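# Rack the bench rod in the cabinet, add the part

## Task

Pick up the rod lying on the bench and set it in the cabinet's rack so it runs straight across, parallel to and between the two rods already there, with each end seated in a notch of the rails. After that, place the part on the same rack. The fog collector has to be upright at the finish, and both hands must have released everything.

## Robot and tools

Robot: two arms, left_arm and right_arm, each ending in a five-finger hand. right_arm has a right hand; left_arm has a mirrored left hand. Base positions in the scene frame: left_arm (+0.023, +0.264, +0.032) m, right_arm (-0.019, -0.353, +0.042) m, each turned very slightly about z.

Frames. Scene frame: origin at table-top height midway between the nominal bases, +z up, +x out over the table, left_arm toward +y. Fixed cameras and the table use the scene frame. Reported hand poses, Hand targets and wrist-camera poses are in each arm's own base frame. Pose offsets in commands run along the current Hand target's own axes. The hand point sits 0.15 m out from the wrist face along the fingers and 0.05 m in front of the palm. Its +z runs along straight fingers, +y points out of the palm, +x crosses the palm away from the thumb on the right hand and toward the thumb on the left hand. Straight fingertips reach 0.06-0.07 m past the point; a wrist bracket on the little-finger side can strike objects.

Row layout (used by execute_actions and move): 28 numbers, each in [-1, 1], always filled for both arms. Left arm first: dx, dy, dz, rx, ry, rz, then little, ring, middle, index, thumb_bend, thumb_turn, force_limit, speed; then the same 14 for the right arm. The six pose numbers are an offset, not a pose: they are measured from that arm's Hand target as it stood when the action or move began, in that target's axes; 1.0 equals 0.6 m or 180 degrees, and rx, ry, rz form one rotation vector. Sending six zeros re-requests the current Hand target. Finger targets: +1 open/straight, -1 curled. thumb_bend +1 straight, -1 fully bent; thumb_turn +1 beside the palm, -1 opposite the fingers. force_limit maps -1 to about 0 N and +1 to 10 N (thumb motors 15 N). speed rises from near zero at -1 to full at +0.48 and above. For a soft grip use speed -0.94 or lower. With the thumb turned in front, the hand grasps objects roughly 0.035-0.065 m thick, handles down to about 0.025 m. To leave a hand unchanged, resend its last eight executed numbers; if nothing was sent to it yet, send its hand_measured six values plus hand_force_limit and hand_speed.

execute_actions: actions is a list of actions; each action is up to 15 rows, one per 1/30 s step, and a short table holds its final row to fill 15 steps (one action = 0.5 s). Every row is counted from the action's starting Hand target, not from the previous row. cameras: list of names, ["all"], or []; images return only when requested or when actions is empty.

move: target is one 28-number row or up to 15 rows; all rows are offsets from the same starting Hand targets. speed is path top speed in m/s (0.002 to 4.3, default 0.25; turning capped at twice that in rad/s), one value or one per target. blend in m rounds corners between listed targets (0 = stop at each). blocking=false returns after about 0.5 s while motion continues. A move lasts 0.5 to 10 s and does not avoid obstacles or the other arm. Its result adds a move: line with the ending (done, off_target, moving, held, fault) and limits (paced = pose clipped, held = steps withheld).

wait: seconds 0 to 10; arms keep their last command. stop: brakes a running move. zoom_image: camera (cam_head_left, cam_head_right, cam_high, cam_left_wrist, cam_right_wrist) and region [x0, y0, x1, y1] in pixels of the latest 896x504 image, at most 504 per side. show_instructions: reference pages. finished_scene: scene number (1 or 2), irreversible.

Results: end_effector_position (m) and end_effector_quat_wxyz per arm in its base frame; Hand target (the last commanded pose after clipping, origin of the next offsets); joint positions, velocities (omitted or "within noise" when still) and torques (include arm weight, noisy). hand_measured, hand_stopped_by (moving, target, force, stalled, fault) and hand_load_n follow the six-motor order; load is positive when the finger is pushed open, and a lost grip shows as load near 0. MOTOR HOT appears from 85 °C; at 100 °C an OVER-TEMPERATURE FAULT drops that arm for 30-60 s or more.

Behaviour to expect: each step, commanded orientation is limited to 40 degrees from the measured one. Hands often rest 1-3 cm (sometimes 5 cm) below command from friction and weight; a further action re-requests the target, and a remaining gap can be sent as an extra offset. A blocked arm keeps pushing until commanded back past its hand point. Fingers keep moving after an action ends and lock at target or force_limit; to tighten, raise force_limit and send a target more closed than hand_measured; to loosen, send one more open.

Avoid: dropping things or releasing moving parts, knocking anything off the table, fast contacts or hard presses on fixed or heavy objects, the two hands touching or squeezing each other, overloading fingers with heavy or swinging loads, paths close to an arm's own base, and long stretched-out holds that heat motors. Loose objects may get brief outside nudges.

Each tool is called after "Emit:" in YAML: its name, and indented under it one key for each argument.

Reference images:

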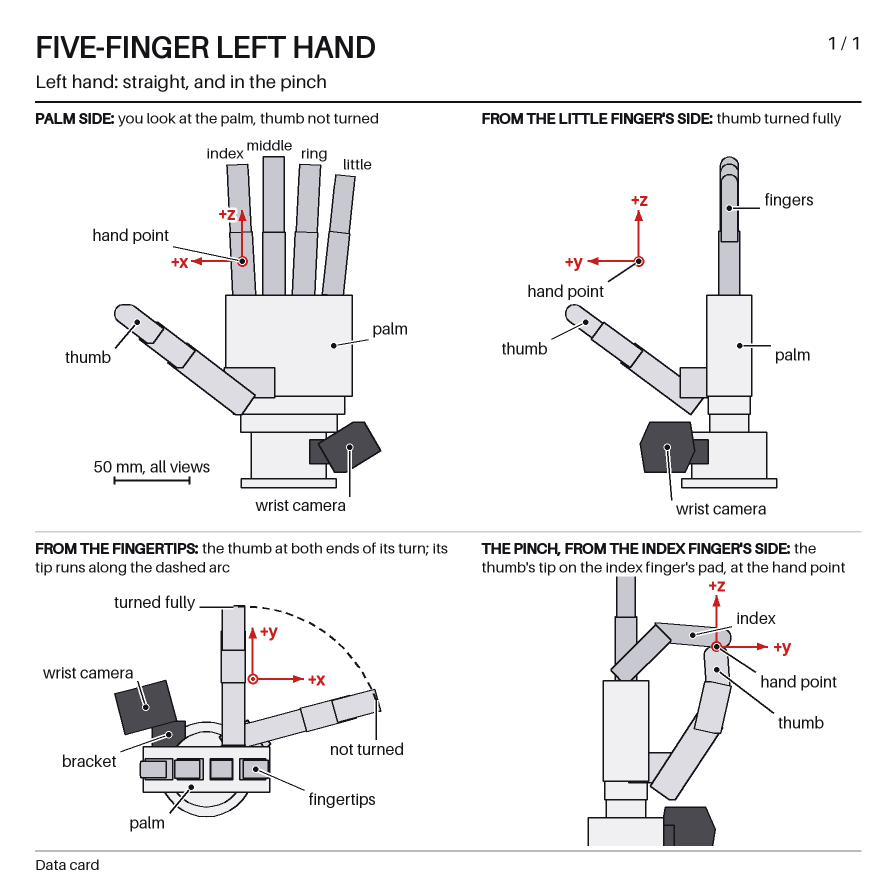

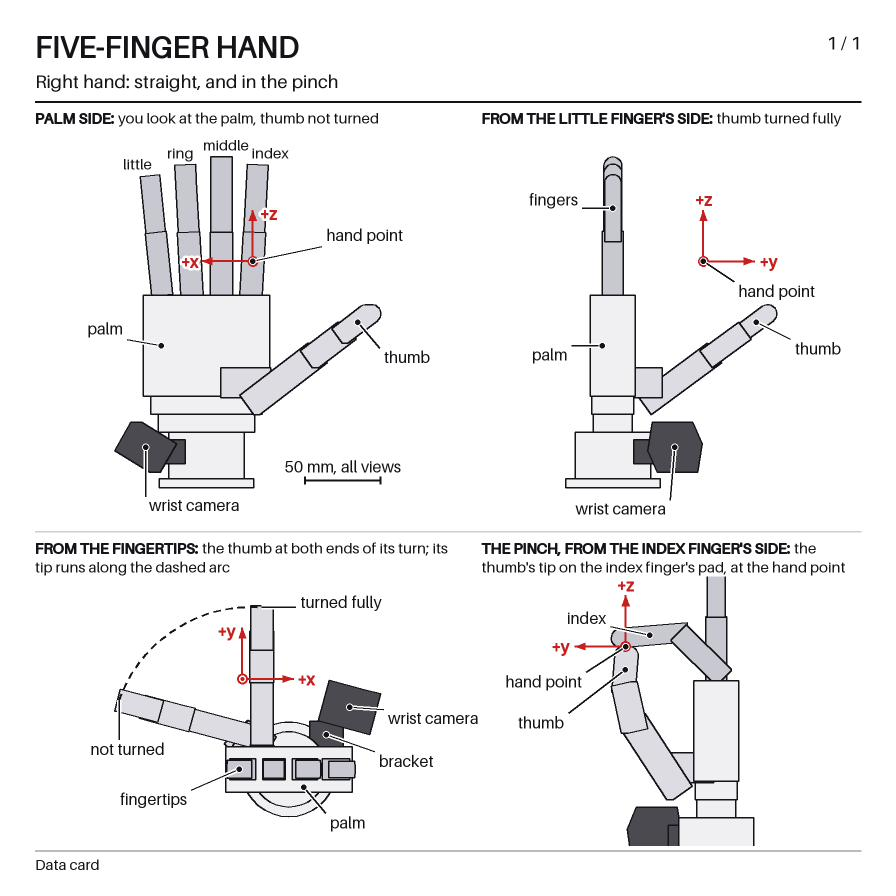

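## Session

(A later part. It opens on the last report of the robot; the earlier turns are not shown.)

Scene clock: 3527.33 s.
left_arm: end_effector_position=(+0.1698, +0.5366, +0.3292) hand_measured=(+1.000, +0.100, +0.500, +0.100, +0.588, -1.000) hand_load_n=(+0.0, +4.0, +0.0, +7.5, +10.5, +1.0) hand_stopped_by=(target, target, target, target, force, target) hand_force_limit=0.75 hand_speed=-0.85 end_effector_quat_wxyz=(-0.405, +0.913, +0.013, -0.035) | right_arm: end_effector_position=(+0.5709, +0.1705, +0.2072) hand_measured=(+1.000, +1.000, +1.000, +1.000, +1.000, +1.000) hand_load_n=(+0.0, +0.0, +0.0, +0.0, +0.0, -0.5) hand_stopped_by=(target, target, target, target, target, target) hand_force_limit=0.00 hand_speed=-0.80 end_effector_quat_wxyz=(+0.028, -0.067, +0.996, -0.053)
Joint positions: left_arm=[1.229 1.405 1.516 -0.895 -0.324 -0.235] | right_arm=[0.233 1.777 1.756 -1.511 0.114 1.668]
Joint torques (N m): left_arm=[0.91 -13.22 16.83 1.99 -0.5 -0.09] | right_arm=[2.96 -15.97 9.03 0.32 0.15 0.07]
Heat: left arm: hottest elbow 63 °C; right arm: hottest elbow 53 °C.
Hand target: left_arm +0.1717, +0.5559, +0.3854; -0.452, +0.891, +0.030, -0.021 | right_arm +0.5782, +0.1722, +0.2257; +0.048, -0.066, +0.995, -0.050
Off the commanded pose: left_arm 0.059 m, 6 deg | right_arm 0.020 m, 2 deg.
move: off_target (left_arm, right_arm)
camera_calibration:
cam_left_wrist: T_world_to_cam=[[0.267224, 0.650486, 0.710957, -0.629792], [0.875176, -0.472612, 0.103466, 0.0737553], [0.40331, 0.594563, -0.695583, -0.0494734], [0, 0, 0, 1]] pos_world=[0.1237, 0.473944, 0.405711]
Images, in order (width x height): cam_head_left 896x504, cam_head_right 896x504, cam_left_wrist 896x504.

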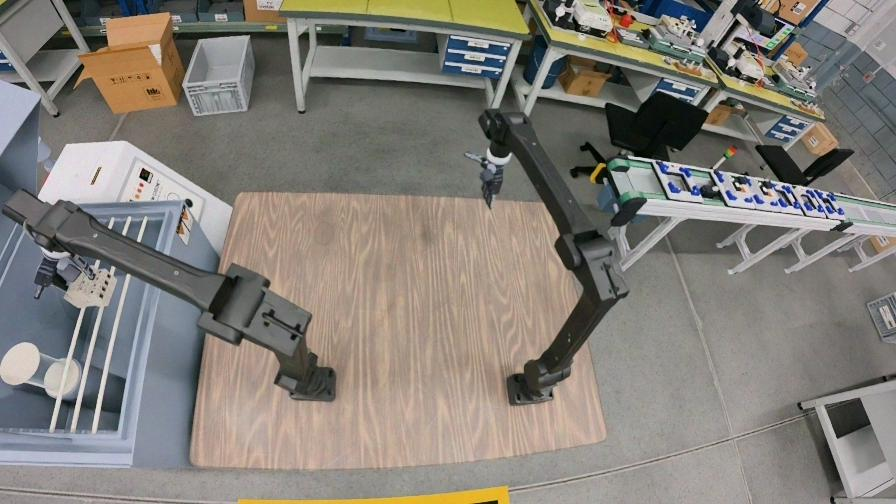

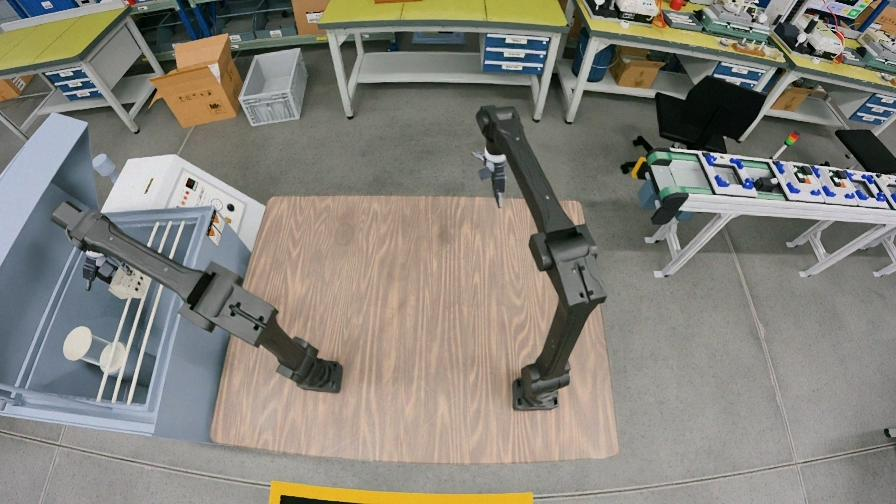

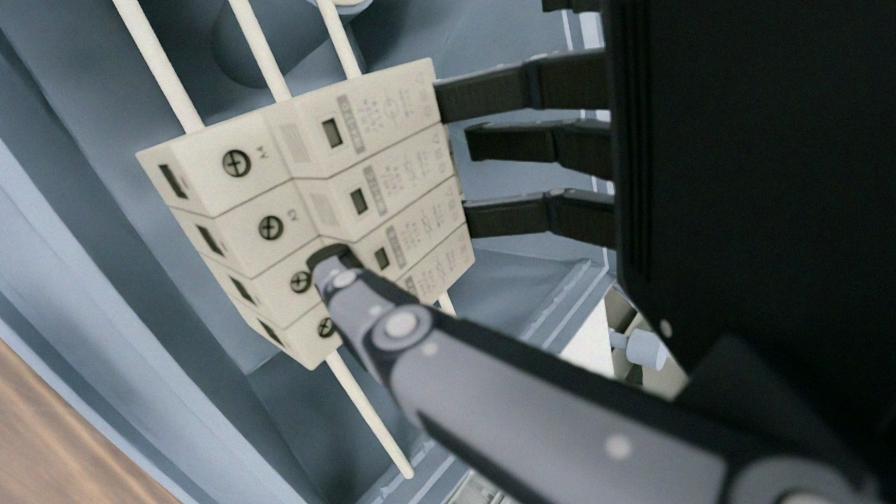

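Emit:
move:
  target:
    - [0.0008,0.0605,0.0442,0.0187,0.0093,-0.0103,1,0.1,0.5,0.1,0.45,-1,0.75,-0.85, 0,0,0,0,0,0,1,1,1,1,1,1,0,-0.8]
  speed: 0.06
  cameras: ["cam_left_wrist"]

Scene clock: 3573.70 s.
left_arm: end_effector_position=(+0.1729, +0.5478, +0.2999) hand_measured=(+1.000, +0.100, +0.500, +0.100, +0.588, -1.000) hand_load_n=(+0.0, +4.0, +0.0, +7.0, +11.0, +1.0) hand_stopped_by=(target, target, target, target, force, target) hand_force_limit=0.75 hand_speed=-0.85 end_effector_quat_wxyz=(-0.439, +0.898, +0.023, -0.017) | right_arm: end_effector_position=(+0.5709, +0.1705, +0.2072) hand_measured=(+1.000, +1.000, +1.000, +1.000, +1.000, +1.000) hand_load_n=(-0.5, +0.0, +0.0, +0.0, +0.0, +0.0) hand_stopped_by=(target, target, target, target, target, target) hand_force_limit=0.00 hand_speed=-0.80 end_effector_quat_wxyz=(+0.028, -0.067, +0.996, -0.053)
Joint positions: left_arm=[1.235 1.38 1.379 -0.699 -0.311 -0.24] | right_arm=[0.233 1.777 1.756 -1.511 0.114 1.668]
Joint torques (N m): left_arm=[1.44 -14.92 12.26 2.97 -0.14 -0.11] | right_arm=[3.78 -15.85 9.16 0.47 0.2 0.08]
Heat: left arm: hottest elbow 68 °C; right arm: hottest elbow 53 °C.
Hand target: left_arm +0.1718, +0.5559, +0.3405; -0.478, +0.877, +0.038, -0.001 | right_arm +0.5782, +0.1722, +0.2257; +0.048, -0.066, +0.995, -0.050
Off the commanded pose: left_arm 0.041 m, 6 deg | right_arm 0.020 m, 2 deg.
move: off_target (left_arm, right_arm)
camera_calibration:
cam_left_wrist: T_world_to_cam=[[0.238104, 0.594256, 0.768223, -0.598443], [0.871102, -0.480463, 0.10167, 0.0848083], [0.429521, 0.644993, -0.632057, -0.128994], [0, 0, 0, 1]] pos_world=[0.12402, 0.479576, 0.369584]
Images, in order (width x height): cam_left_wrist 896x504.

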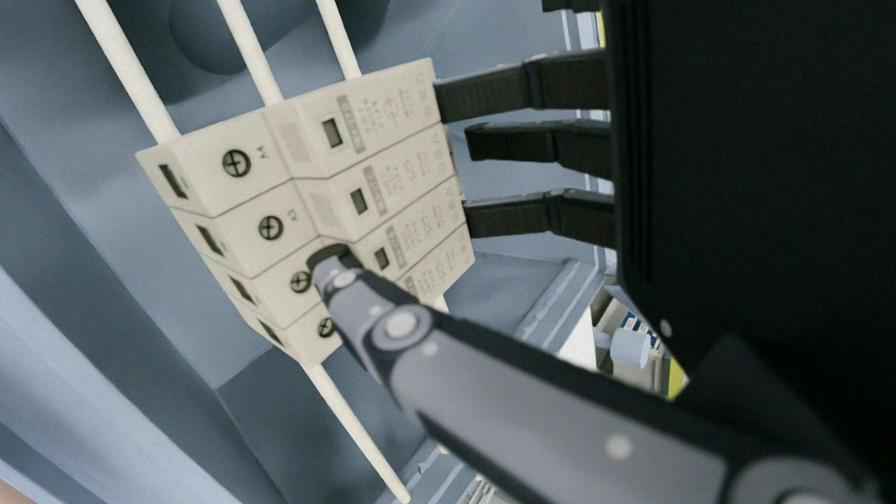

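Emit:
move:
  target:
    - [-0.0065,0.0481,0.0432,0.005,0,0,1,0.1,0.5,0.1,0.45,-1,0.75,-0.85, 0,0,0,0,0,0,1,1,1,1,1,1,0,-0.8]
  speed: 0.04
  cameras: ["cam_left_wrist","cam_head_left","cam_head_right"]

Scene clock: 3600.70 s.
left_arm: end_effector_position=(+0.1695, +0.5512, +0.2655) hand_measured=(+1.000, +0.100, +0.500, +0.100, +0.588, -1.000) hand_load_n=(+0.0, +4.0, +0.0, +7.0, +11.0, +1.0) hand_stopped_by=(target, target, target, target, force, target) hand_force_limit=0.75 hand_speed=-0.85 end_effector_quat_wxyz=(-0.449, +0.893, +0.028, -0.014) | right_arm: end_effector_position=(+0.5709, +0.1705, +0.2072) hand_measured=(+1.000, +1.000, +1.000, +1.000, +1.000, +1.000) hand_load_n=(+0.0, +0.0, +0.0, +0.0, +0.0, +0.0) hand_stopped_by=(target, target, target, target, target, target) hand_force_limit=0.00 hand_speed=-0.80 end_effector_quat_wxyz=(+0.028, -0.067, +0.996, -0.053)
Joint positions: left_arm=[1.244 1.378 1.276 -0.574 -0.309 -0.24] | right_arm=[0.233 1.777 1.756 -1.511 0.114 1.668]
Joint torques (N m): left_arm=[1.67 -13.98 12.08 3 -0.14 0.01] | right_arm=[2.55 -16.44 9.36 0.27 0.17 0.01]
Heat: left arm: hottest elbow 69 °C; right arm: hottest elbow 53 °C.
Hand target: left_arm +0.1688, +0.5618, +0.3022; -0.485, +0.874, +0.038, -0.001 | right_arm +0.5782, +0.1722, +0.2257; +0.048, -0.066, +0.995, -0.050
Off the commanded pose: left_arm 0.038 m, 5 deg | right_arm 0.020 m, 2 deg.
move: off_target (left_arm, right_arm)
camera_calibration:
cam_left_wrist: T_world_to_cam=[[0.227143, 0.578844, 0.783164, -0.566826], [0.873396, -0.476819, 0.0991085, 0.0912314], [0.430796, 0.661501, -0.613866, -0.165601], [0, 0, 0, 1]] pos_world=[0.12041, 0.48115, 0.33322]
Images, in order (width x height): cam_head_left 896x504, cam_head_right 896x504, cam_left_wrist 896x504.

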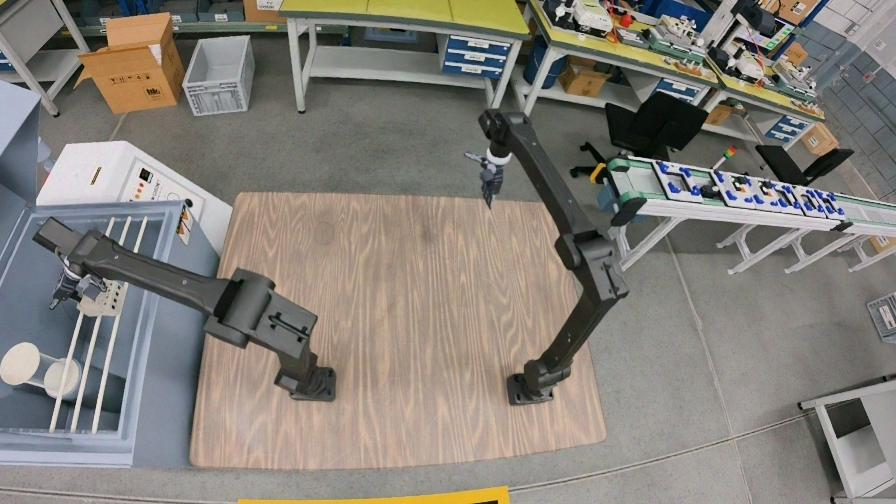

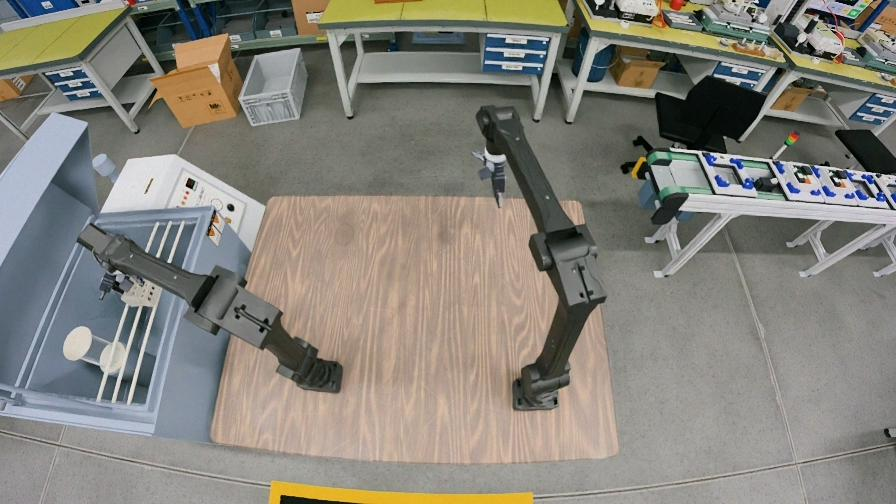

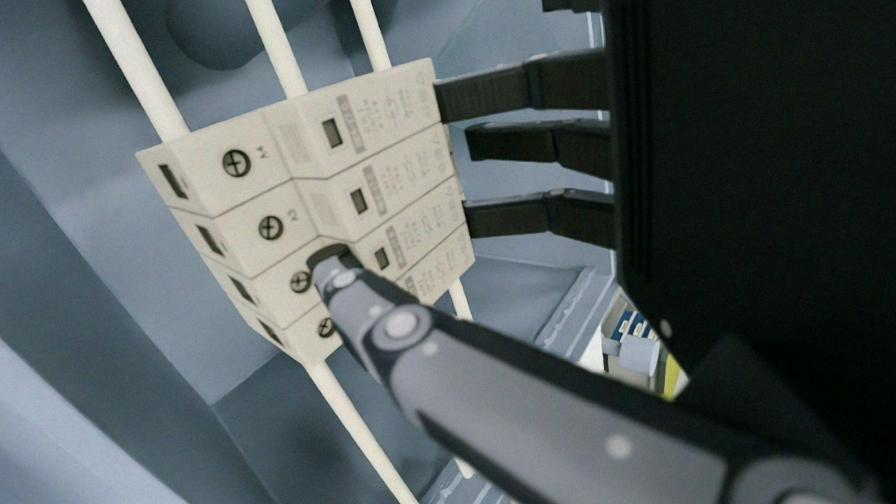

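Emit:
zoom_image:
  camera: "cam_head_left"
  region: [30, 200, 180, 350]

Emit:
zoom_image:
  camera: "cam_head_right"
  region: [80, 200, 230, 350]

Scaled by 3.360 from the camera's 896x504 image, which has a finer 1280x720 frame.

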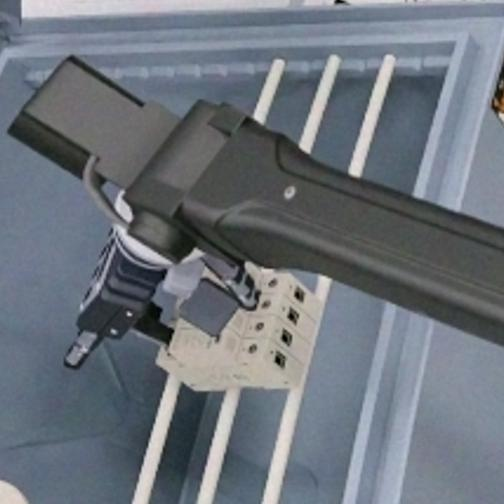

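Scaled by 3.360 from the camera's 896x504 image, which has a finer 1280x720 frame.

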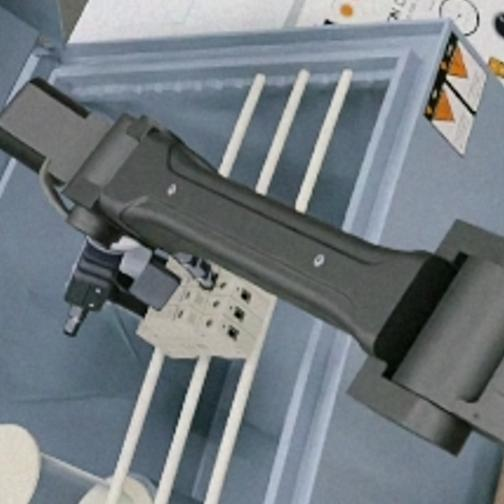

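Emit:
zoom_image:
  camera: "cam_head_right"
  region: [110, 265, 170, 325]

Emit:
zoom_image:
  camera: "cam_head_left"
  region: [70, 270, 135, 335]

Scaled by 8.400 from the camera's 896x504 image, which has a finer 1280x720 frame.

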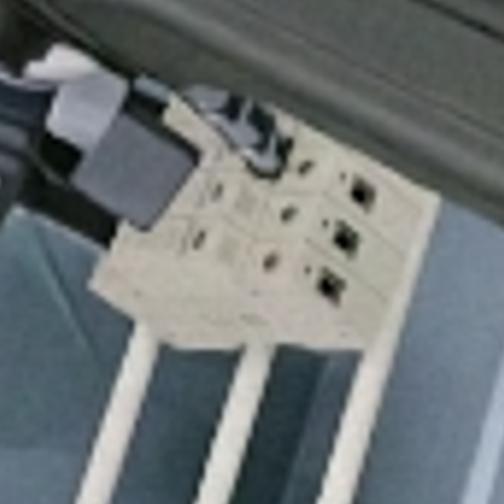

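Scaled by 7.754 from the camera's 896x504 image, which has a finer 1280x720 frame.

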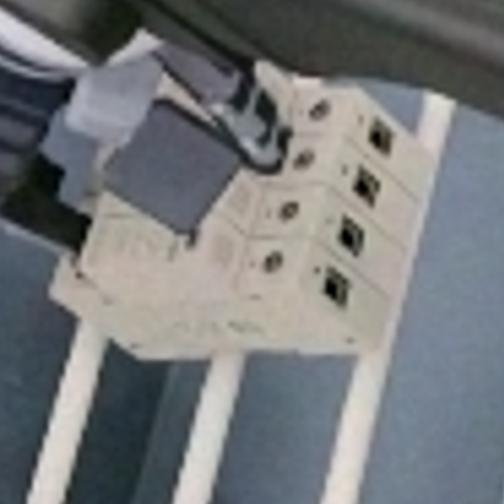

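Emit:
move:
  target:
    - [-0.0003,0.0100,0.0092,0,0,0,1,0.1,0.5,0.1,0.45,-1,0.75,-0.85, 0,0,0,0,0,0,1,1,1,1,1,1,0,-0.8]
  speed: 0.02

Scene clock: 3655.20 s.
left_arm: end_effector_position=(+0.1692, +0.5519, +0.2608) hand_measured=(+1.000, +0.100, +0.500, +0.100, +0.588, -1.000) hand_load_n=(+0.0, +4.0, -0.5, +7.0, +11.0, +1.0) hand_stopped_by=(target, target, target, target, force, target) hand_force_limit=0.75 hand_speed=-0.85 end_effector_quat_wxyz=(-0.451, +0.892, +0.028, -0.013) | right_arm: end_effector_position=(+0.5709, +0.1705, +0.2072) hand_measured=(+1.000, +1.000, +1.000, +1.000, +1.000, +1.000) hand_load_n=(+0.0, +0.0, +0.0, +0.0, +0.0, +0.0) hand_stopped_by=(target, target, target, target, target, target) hand_force_limit=0.00 hand_speed=-0.80 end_effector_quat_wxyz=(+0.028, -0.067, +0.996, -0.053)
Joint positions: left_arm=[1.245 1.378 1.26 -0.553 -0.308 -0.24] | right_arm=[0.233 1.777 1.756 -1.511 0.114 1.668]
Joint torques (N m): left_arm=[1.55 -14.04 12.05 3.11 -0.11 -0.04] | right_arm=[3.08 -16.38 9.29 0.16 0.13 0.04]
Heat: left arm: hottest elbow 62 °C; right arm: hottest elbow 53 °C.
Hand target: left_arm +0.1686, +0.5633, +0.2941; -0.485, +0.874, +0.038, -0.002 | right_arm +0.5782, +0.1722, +0.2257; +0.048, -0.066, +0.995, -0.050
Off the commanded pose: left_arm 0.035 m, 5 deg | right_arm 0.020 m, 2 deg.
move: off_target (left_arm, right_arm)

Emit:
move:
  target:
    - [-0.0003,0.0085,0.0053,0,0,0,1,0.1,0.5,0.1,0.45,-1,0.75,-0.85, 0,0,0,0,0,0,1,1,1,1,1,1,0,-0.8]
  speed: 0.02

Scene clock: 3658.27 s.
left_arm: end_effector_position=(+0.1691, +0.5515, +0.2555) hand_measured=(+1.000, +0.100, +0.500, +0.100, +0.588, -1.000) hand_load_n=(+0.0, +4.0, +0.0, +7.0, +11.0, +1.0) hand_stopped_by=(target, target, target, target, force, target) hand_force_limit=0.75 hand_speed=-0.85 end_effector_quat_wxyz=(-0.452, +0.892, +0.029, -0.013) | right_arm: end_effector_position=(+0.5709, +0.1705, +0.2072) hand_measured=(+1.000, +1.000, +1.000, +1.000, +1.000, +1.000) hand_load_n=(+0.0, +0.0, +0.0, +0.0, +0.0, +0.0) hand_stopped_by=(target, target, target, target, target, target) hand_force_limit=0.00 hand_speed=-0.80 end_effector_quat_wxyz=(+0.028, -0.067, +0.996, -0.053)
Joint positions: left_arm=[1.245 1.378 1.246 -0.537 -0.308 -0.24] | right_arm=[0.233 1.777 1.756 -1.511 0.114 1.668]
Joint torques (N m): left_arm=[1.03 -13.74 12.12 3.02 -0.13 -0.03] | right_arm=[3.08 -16.38 9.2 0.1 0.15 0.05]
Heat: left arm: hottest elbow 63 °C; right arm: hottest elbow 53 °C.
Hand target: left_arm +0.1687, +0.5633, +0.2881; -0.485, +0.874, +0.038, -0.002 | right_arm +0.5782, +0.1722, +0.2257; +0.048, -0.066, +0.995, -0.050
Off the commanded pose: left_arm 0.035 m, 5 deg | right_arm 0.020 m, 2 deg.
move: off_target (left_arm, right_arm)

Emit:
execute_actions:
  actions: []

Emit:
zoom_image:
  camera: "cam_head_right"
  region: [110, 265, 170, 325]

Emit:
zoom_image:
  camera: "cam_head_left"
  region: [70, 270, 135, 335]

Scene clock: 3662.93 s.
left_arm: end_effector_position=(+0.1691, +0.5516, +0.2555) hand_measured=(+1.000, +0.100, +0.500, +0.100, +0.588, -1.000) hand_load_n=(+0.0, +4.0, +0.0, +7.0, +11.0, +1.0) hand_stopped_by=(target, target, target, target, force, target) hand_force_limit=0.75 hand_speed=-0.85 end_effector_quat_wxyz=(-0.452, +0.892, +0.029, -0.013) | right_arm: end_effector_position=(+0.5709, +0.1705, +0.2072) hand_measured=(+1.000, +1.000, +1.000, +1.000, +1.000, +1.000) hand_load_n=(+0.0, +0.0, +0.0, +0.0, +0.0, +0.0) hand_stopped_by=(target, target, target, target, target, target) hand_force_limit=0.00 hand_speed=-0.80 end_effector_quat_wxyz=(+0.028, -0.067, +0.996, -0.053)
Joint positions: left_arm=[1.245 1.378 1.246 -0.537 -0.308 -0.24] | right_arm=[0.233 1.777 1.756 -1.511 0.114 1.668]
Joint velocities: within noise
Joint torques (N m): left_arm=[1.49 -13.92 12.03 2.97 -0.11 -0.02] | right_arm=[3.72 -15.74 9.32 0.31 0.17 0.04]
Heat: left arm: hottest elbow 62 °C; right arm: hottest elbow 53 °C.
Hand target: left_arm +0.1687, +0.5633, +0.2881; -0.485, +0.874, +0.038, -0.002 | right_arm +0.5782, +0.1722, +0.2257; +0.048, -0.066, +0.995, -0.050
Off the commanded pose: left_arm 0.035 m, 5 deg | right_arm 0.020 m, 2 deg.
camera_calibration:
cam_left_wrist: T_world_to_cam=[[0.224652, 0.573732, 0.787631, -0.55698], [0.873357, -0.47704, 0.0983859, 0.0931127], [0.432179, 0.665781, -0.608241, -0.175873], [0, 0, 0, 1]] pos_world=[0.119814, 0.481069, 0.322561]
cam_right_wrist: T_world_to_cam=[[-0.415857, 0.901161, -0.122357, 0.105289], [0.739123, 0.413297, 0.531867, -0.603267], [0.529868, 0.130744, -0.837941, -0.0380521], [0, 0, 0, 1]] pos_world=[0.509837, 0.159421, 0.301856]

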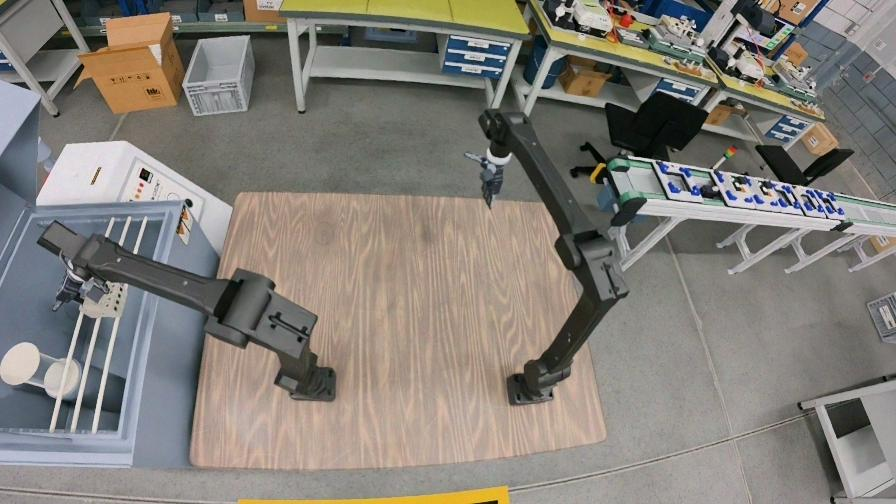

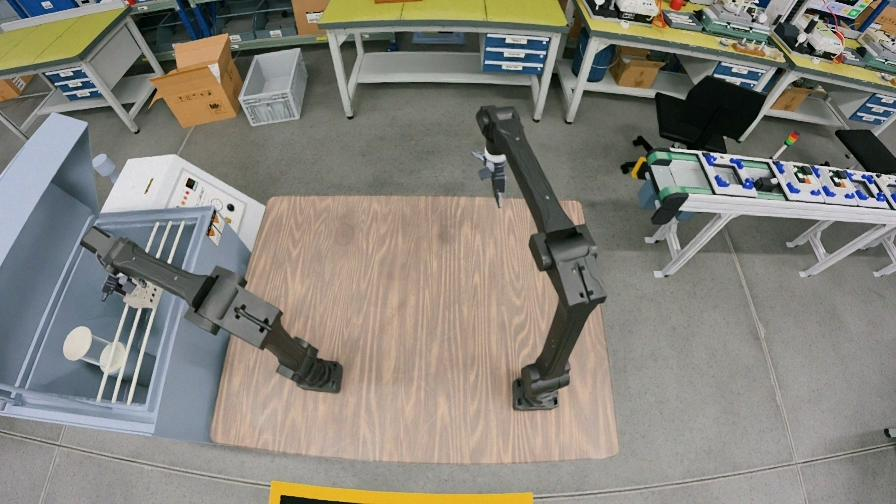

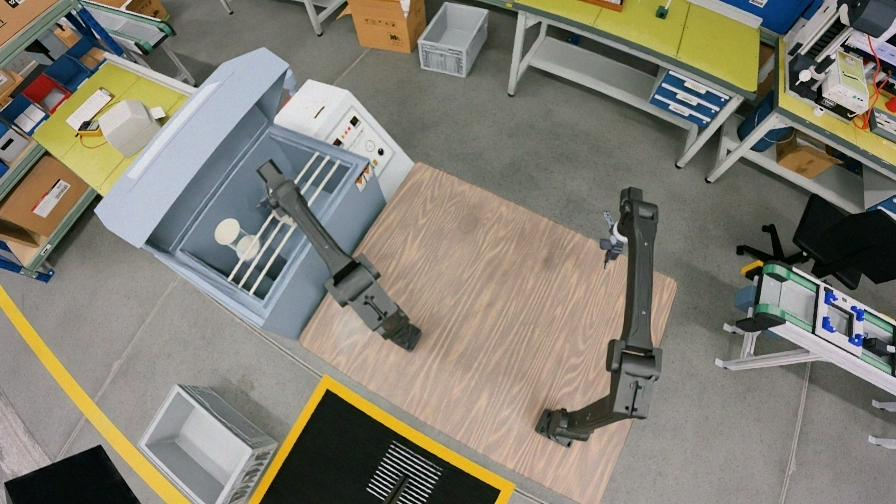

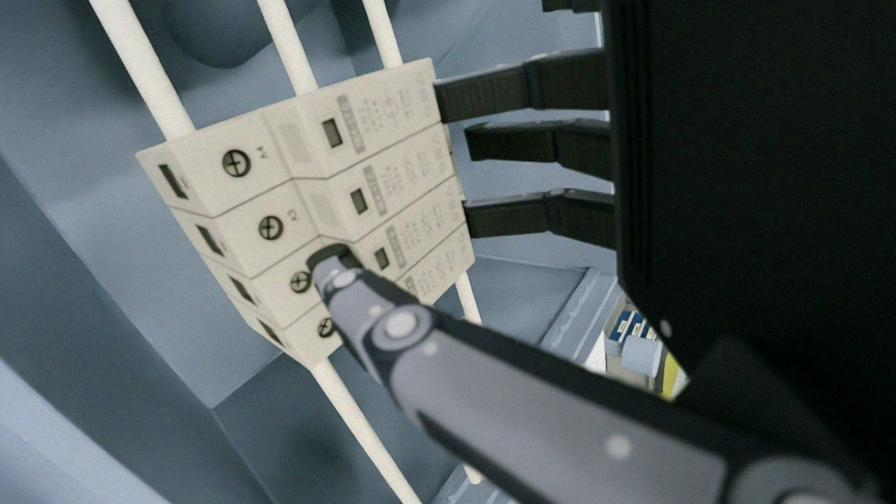

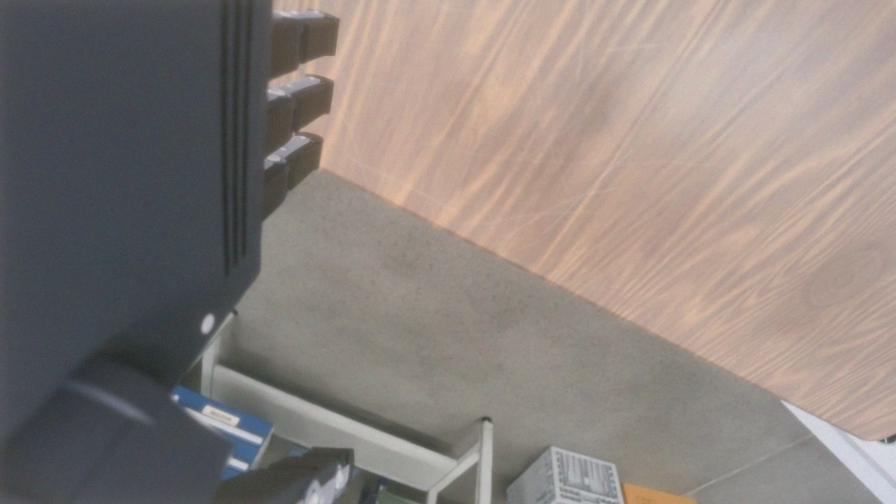

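Scaled by 8.400 from the camera's 896x504 image, which has a finer 1280x720 frame.

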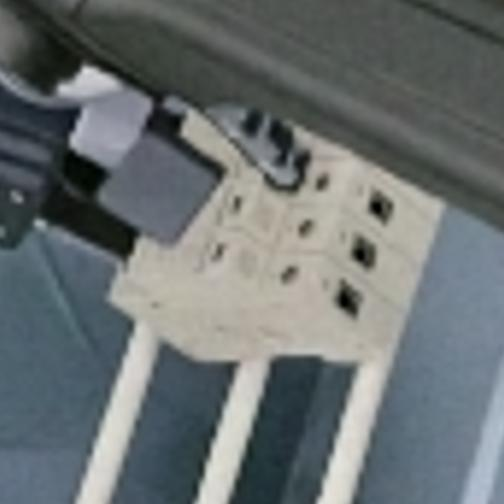

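Scaled by 7.754 from the camera's 896x504 image, which has a finer 1280x720 frame.

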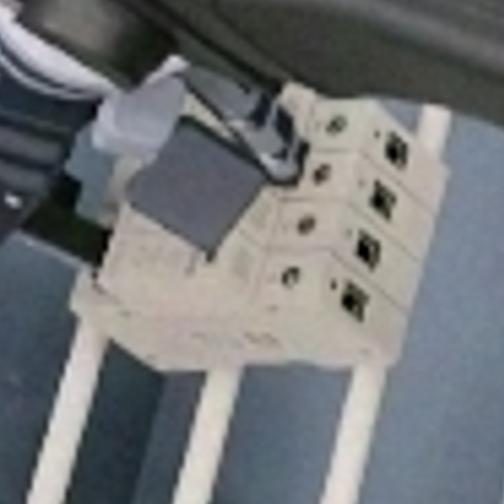

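Emit:
move:
  target:
    - [0.0005,-0.0010,0.0111,0,0,0,1,0.1,0.5,0.1,0.45,-1,0.75,-0.85, 0,0,0,0,0,0,1,1,1,1,1,1,0,-0.8]
  speed: 0.02

Scene clock: 3687.03 s.
left_arm: end_effector_position=(+0.1682, +0.5543, +0.2548) hand_measured=(+1.000, +0.100, +0.500, +0.100, +0.588, -1.000) hand_load_n=(-0.5, +4.0, +0.0, +7.0, +11.0, +1.0) hand_stopped_by=(target, target, target, target, force, target) hand_force_limit=0.75 hand_speed=-0.85 end_effector_quat_wxyz=(-0.453, +0.891, +0.030, -0.011) | right_arm: end_effector_position=(+0.5709, +0.1705, +0.2072) hand_measured=(+1.000, +1.000, +1.000, +1.000, +1.000, +1.000) hand_load_n=(+0.5, +0.0, +0.0, +0.0, +0.0, +0.0) hand_stopped_by=(target, target, target, target, target, target) hand_force_limit=0.00 hand_speed=-0.80 end_effector_quat_wxyz=(+0.028, -0.067, +0.996, -0.053)
Joint positions: left_arm=[1.249 1.383 1.246 -0.528 -0.305 -0.24] | right_arm=[0.233 1.777 1.756 -1.511 0.114 1.668]
Joint torques (N m): left_arm=[1.26 -13.22 12.37 3.04 -0.11 -0.02] | right_arm=[3.6 -15.79 9.18 0.38 0.1 0.05]
Heat: left arm: hottest elbow 60 °C; right arm: hottest elbow 53 °C.
Hand target: left_arm +0.1687, +0.5693, +0.2851; -0.485, +0.874, +0.038, -0.002 | right_arm +0.5782, +0.1722, +0.2257; +0.048, -0.066, +0.995, -0.050
Off the commanded pose: left_arm 0.034 m, 4 deg | right_arm 0.020 m, 2 deg.
move: off_target (left_arm, right_arm)

Emit:
move:
  target:
    - [-0.0003,0.0076,0.0067,0,0,0,1,0.1,0.5,0.1,0.45,-1,0.75,-0.85, 0,0,0,0,0,0,1,1,1,1,1,1,0,-0.8]
  speed: 0.02

Scene clock: 3691.03 s.
left_arm: end_effector_position=(+0.1689, +0.5574, +0.2532) hand_measured=(+1.000, +0.100, +0.500, +0.100, +0.588, -1.000) hand_load_n=(+0.5, +4.0, +0.0, +7.0, +11.0, +1.0) hand_stopped_by=(target, target, target, target, force, target) hand_force_limit=0.75 hand_speed=-0.85 end_effector_quat_wxyz=(-0.457, +0.889, +0.031, -0.010) | right_arm: end_effector_position=(+0.5709, +0.1705, +0.2072) hand_measured=(+1.000, +1.000, +1.000, +1.000, +1.000, +1.000) hand_load_n=(+0.0, +0.0, +0.0, +0.0, +0.0, +0.0) hand_stopped_by=(target, target, target, target, target, target) hand_force_limit=0.00 hand_speed=-0.80 end_effector_quat_wxyz=(+0.028, -0.067, +0.996, -0.053)
Joint positions: left_arm=[1.25 1.387 1.242 -0.511 -0.304 -0.24] | right_arm=[0.233 1.777 1.756 -1.511 0.114 1.668]
Joint torques (N m): left_arm=[1.44 -12.98 11.79 2.99 -0.14 0.01] | right_arm=[3.66 -17.2 9.2 0.34 0.1 0.03]
Heat: left arm: hottest elbow 60 °C; right arm: hottest elbow 53 °C.
Hand target: left_arm +0.1687, +0.5703, +0.2791; -0.485, +0.874, +0.038, -0.002 | right_arm +0.5782, +0.1722, +0.2257; +0.048, -0.066, +0.995, -0.050
Off the commanded pose: left_arm 0.029 m, 4 deg | right_arm 0.020 m, 2 deg.
move: off_target (left_arm, right_arm)

Emit:
execute_actions:
  actions: []
  cameras: ["cam_left_wrist","cam_head_left","cam_head_right"]

Emit:
zoom_image:
  camera: "cam_head_right"
  region: [110, 265, 170, 325]

Emit:
zoom_image:
  camera: "cam_head_left"
  region: [70, 270, 135, 335]

Scene clock: 3695.37 s.
left_arm: end_effector_position=(+0.1689, +0.5574, +0.2532) hand_measured=(+1.000, +0.100, +0.500, +0.100, +0.588, -1.000) hand_load_n=(+0.0, +3.5, +0.0, +7.0, +11.0, +1.0) hand_stopped_by=(target, target, target, target, force, target) hand_force_limit=0.75 hand_speed=-0.85 end_effector_quat_wxyz=(-0.457, +0.889, +0.031, -0.010) | right_arm: end_effector_position=(+0.5709, +0.1705, +0.2072) hand_measured=(+1.000, +1.000, +1.000, +1.000, +1.000, +1.000) hand_load_n=(+0.0, -0.5, +0.0, +0.0, +0.0, +0.0) hand_stopped_by=(target, target, target, target, target, target) hand_force_limit=0.00 hand_speed=-0.80 end_effector_quat_wxyz=(+0.028, -0.067, +0.996, -0.053)
Joint positions: left_arm=[1.25 1.387 1.242 -0.511 -0.304 -0.24] | right_arm=[0.233 1.777 1.756 -1.511 0.114 1.668]
Joint velocities: within noise
Joint torques (N m): left_arm=[1.38 -13.16 11.95 2.96 -0.1 0.01] | right_arm=[2.9 -15.79 9.31 0.2 0.16 0.04]
Heat: left arm: hottest elbow 60 °C; right arm: hottest elbow 53 °C.
Hand target: left_arm +0.1688, +0.5703, +0.2791; -0.485, +0.874, +0.038, -0.002 | right_arm +0.5782, +0.1722, +0.2257; +0.048, -0.066, +0.995, -0.050
Off the commanded pose: left_arm 0.029 m, 4 deg | right_arm 0.020 m, 2 deg.
camera_calibration:
cam_left_wrist: T_world_to_cam=[[0.218451, 0.564688, 0.795868, -0.554499], [0.873471, -0.476799, 0.0985491, 0.0960495], [0.435119, 0.67364, -0.597396, -0.188658], [0, 0, 0, 1]] pos_world=[0.119323, 0.486003, 0.319139]
Images, in order (width x height): cam_head_left 896x504, cam_head_right 896x504, cam_left_wrist 896x504.

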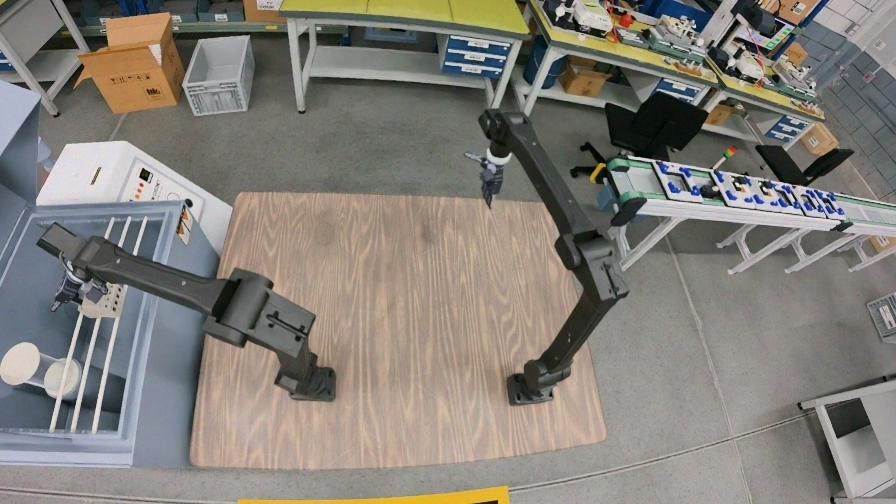

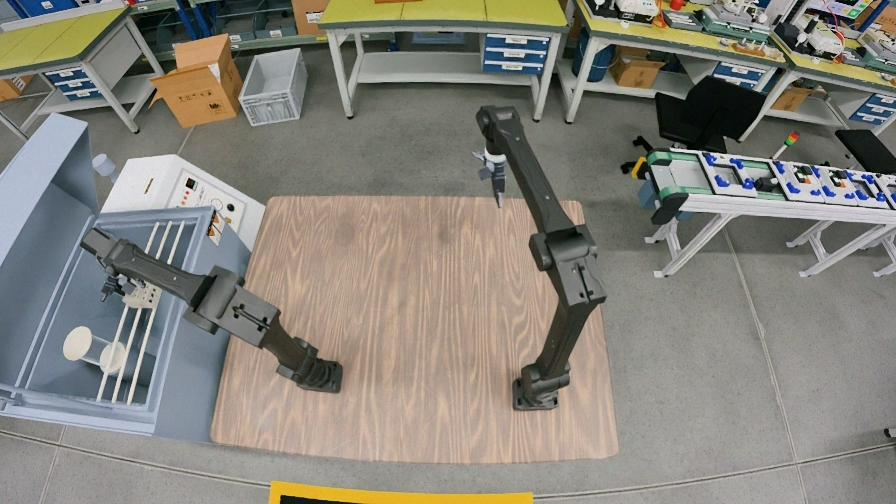

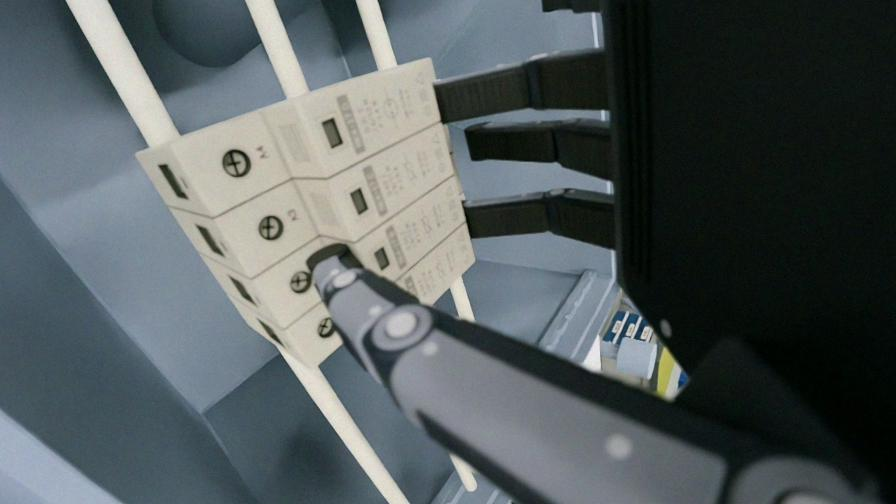

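Scaled by 8.400 from the camera's 896x504 image, which has a finer 1280x720 frame.

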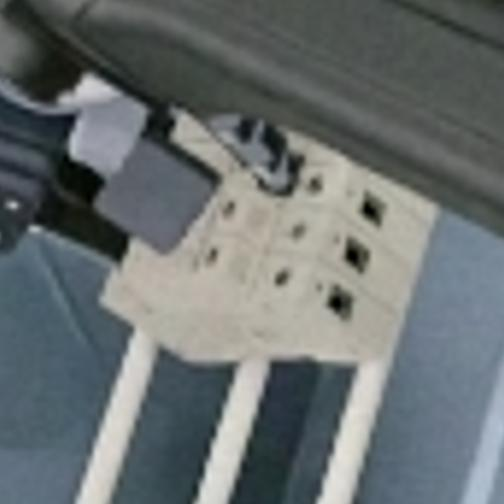

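Scaled by 7.754 from the camera's 896x504 image, which has a finer 1280x720 frame.

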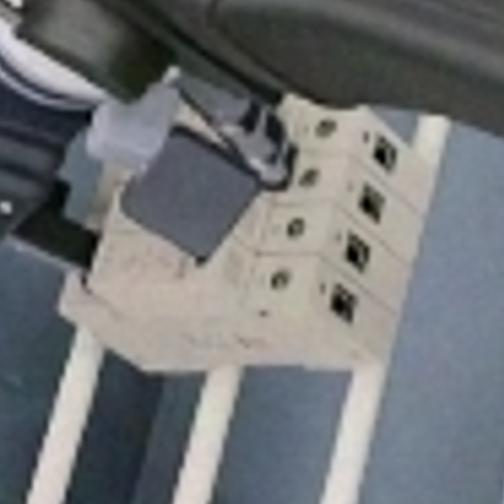

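Emit:
move:
  target:
    - [-0.0007,0.0092,-0.0021,0,0,0,1,0.1,0.5,0.1,0.45,-1,0.75,-0.85, 0,0,0,0,0,0,1,1,1,1,1,1,0,-0.8]
  speed: 0.02

Scene clock: 3702.77 s.
left_arm: end_effector_position=(+0.1692, +0.5585, +0.2520) hand_measured=(+1.000, +0.100, +0.500, +0.100, +0.588, -1.000) hand_load_n=(+0.0, +4.0, +0.0, +7.0, +10.5, +0.5) hand_stopped_by=(target, target, target, target, force, target) hand_force_limit=0.75 hand_speed=-0.85 end_effector_quat_wxyz=(-0.460, +0.887, +0.031, -0.009) | right_arm: end_effector_position=(+0.5709, +0.1705, +0.2072) hand_measured=(+1.000, +1.000, +1.000, +1.000, +1.000, +1.000) hand_load_n=(+0.0, +0.0, +0.0, +0.0, +0.0, -0.5) hand_stopped_by=(target, target, target, target, target, target) hand_force_limit=0.00 hand_speed=-0.80 end_effector_quat_wxyz=(+0.028, -0.067, +0.996, -0.053)
Joint positions: left_arm=[1.25 1.387 1.235 -0.497 -0.304 -0.24] | right_arm=[0.233 1.777 1.756 -1.511 0.114 1.668]
Joint torques (N m): left_arm=[1.2 -13.45 10.92 2.96 -0.22 -0.01] | right_arm=[3.43 -16.44 9.22 0.27 0.14 0.04]
Heat: left arm: hottest elbow 60 °C; right arm: hottest elbow 53 °C.
Hand target: left_arm +0.1687, +0.5663, +0.2751; -0.485, +0.874, +0.038, -0.002 | right_arm +0.5782, +0.1722, +0.2257; +0.048, -0.066, +0.995, -0.050
Off the commanded pose: left_arm 0.024 m, 3 deg | right_arm 0.020 m, 2 deg.
move: off_target (left_arm, right_arm)

Emit:
move:
  target:
    - [-0.0003,0.0080,0.0020,0,0,0,1,0.1,0.5,0.1,0.45,-1,0.75,-0.85, 0,0,0,0,0,0,1,1,1,1,1,1,0,-0.8]
  speed: 0.02
  cameras: ["cam_left_wrist","cam_head_left","cam_head_right"]

Emit:
zoom_image:
  camera: "cam_head_right"
  region: [110, 265, 170, 325]

Emit:
zoom_image:
  camera: "cam_head_left"
  region: [70, 270, 135, 335]

Scene clock: 3711.40 s.
left_arm: end_effector_position=(+0.1695, +0.5592, +0.2512) hand_measured=(+1.000, +0.100, +0.500, +0.100, +0.588, -1.000) hand_load_n=(+0.0, +4.0, +0.0, +7.0, +10.0, +0.0) hand_stopped_by=(target, target, target, target, force, target) hand_force_limit=0.75 hand_speed=-0.85 end_effector_quat_wxyz=(-0.464, +0.885, +0.032, -0.007) | right_arm: end_effector_position=(+0.5709, +0.1705, +0.2072) hand_measured=(+1.000, +1.000, +1.000, +1.000, +1.000, +1.000) hand_load_n=(+0.0, +0.0, +0.0, +0.0, +0.0, +0.0) hand_stopped_by=(target, target, target, target, target, target) hand_force_limit=0.00 hand_speed=-0.80 end_effector_quat_wxyz=(+0.028, -0.067, +0.996, -0.053)
Joint positions: left_arm=[1.25 1.385 1.227 -0.481 -0.304 -0.24] | right_arm=[0.233 1.777 1.756 -1.511 0.114 1.668]
Joint torques (N m): left_arm=[1.2 -13.33 10.66 2.7 -0.27 -0.01] | right_arm=[3.49 -16.15 9.1 0.27 0.14 0]
Heat: left arm: hottest elbow 59 °C; right arm: hottest elbow 53 °C.
Hand target: left_arm +0.1688, +0.5647, +0.2705; -0.485, +0.874, +0.038, -0.002 | right_arm +0.5782, +0.1722, +0.2257; +0.048, -0.066, +0.995, -0.050
Off the commanded pose: left_arm 0.020 m, 3 deg | right_arm 0.020 m, 2 deg.
move: off_target (left_arm, right_arm)
camera_calibration:
cam_left_wrist: T_world_to_cam=[[0.214287, 0.552242, 0.805674, -0.548793], [0.873003, -0.478249, 0.0956173, 0.0982394], [0.438117, 0.682866, -0.584591, -0.200175], [0, 0, 0, 1]] pos_world=[0.119536, 0.486742, 0.315735]
Images, in order (width x height): cam_head_left 896x504, cam_head_right 896x504, cam_left_wrist 896x504.

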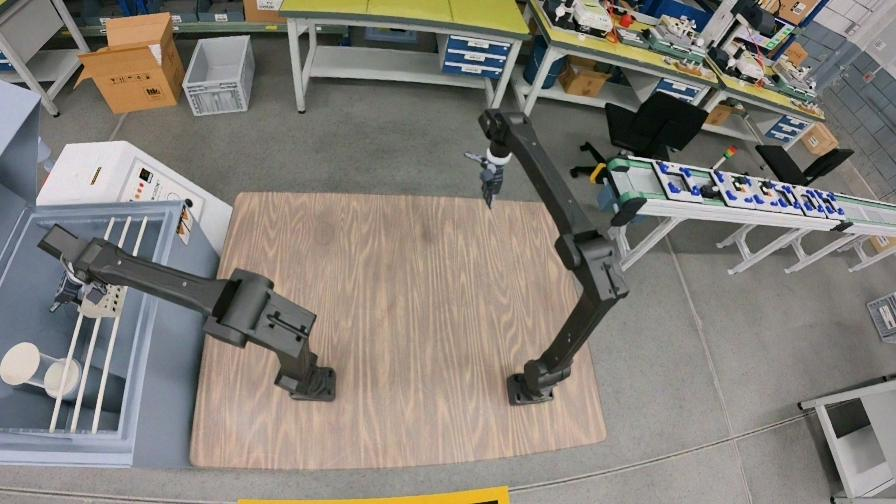

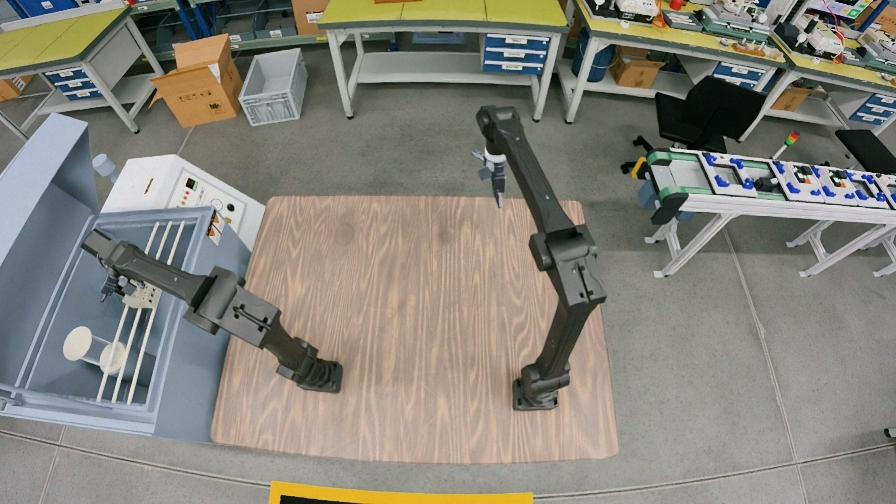

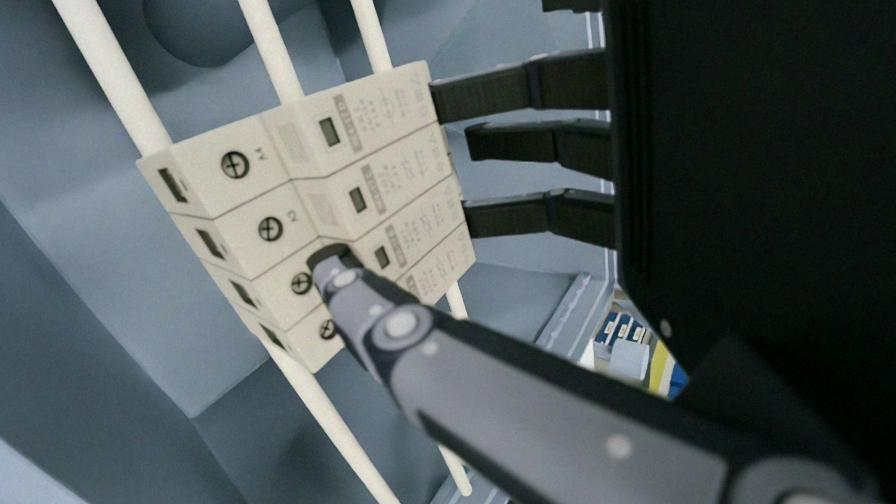

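Scaled by 8.400 from the camera's 896x504 image, which has a finer 1280x720 frame.

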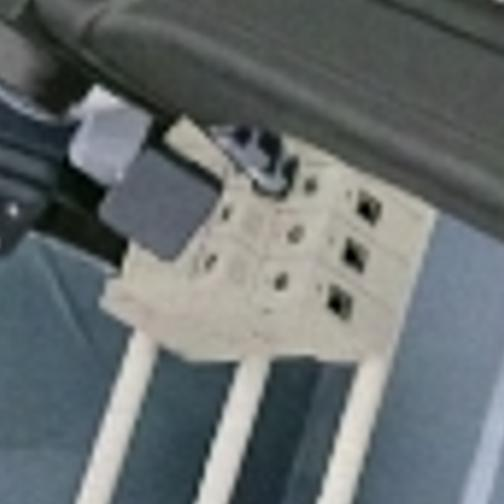

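Scaled by 7.754 from the camera's 896x504 image, which has a finer 1280x720 frame.

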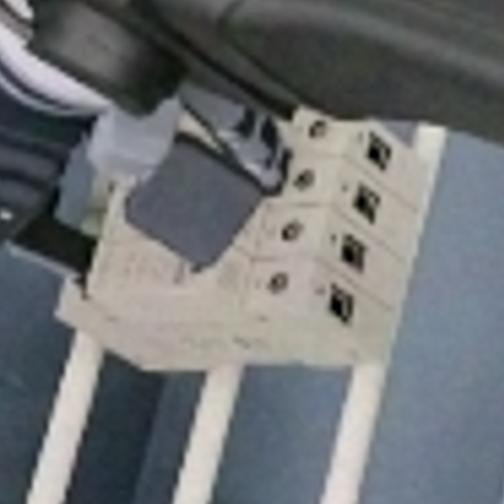

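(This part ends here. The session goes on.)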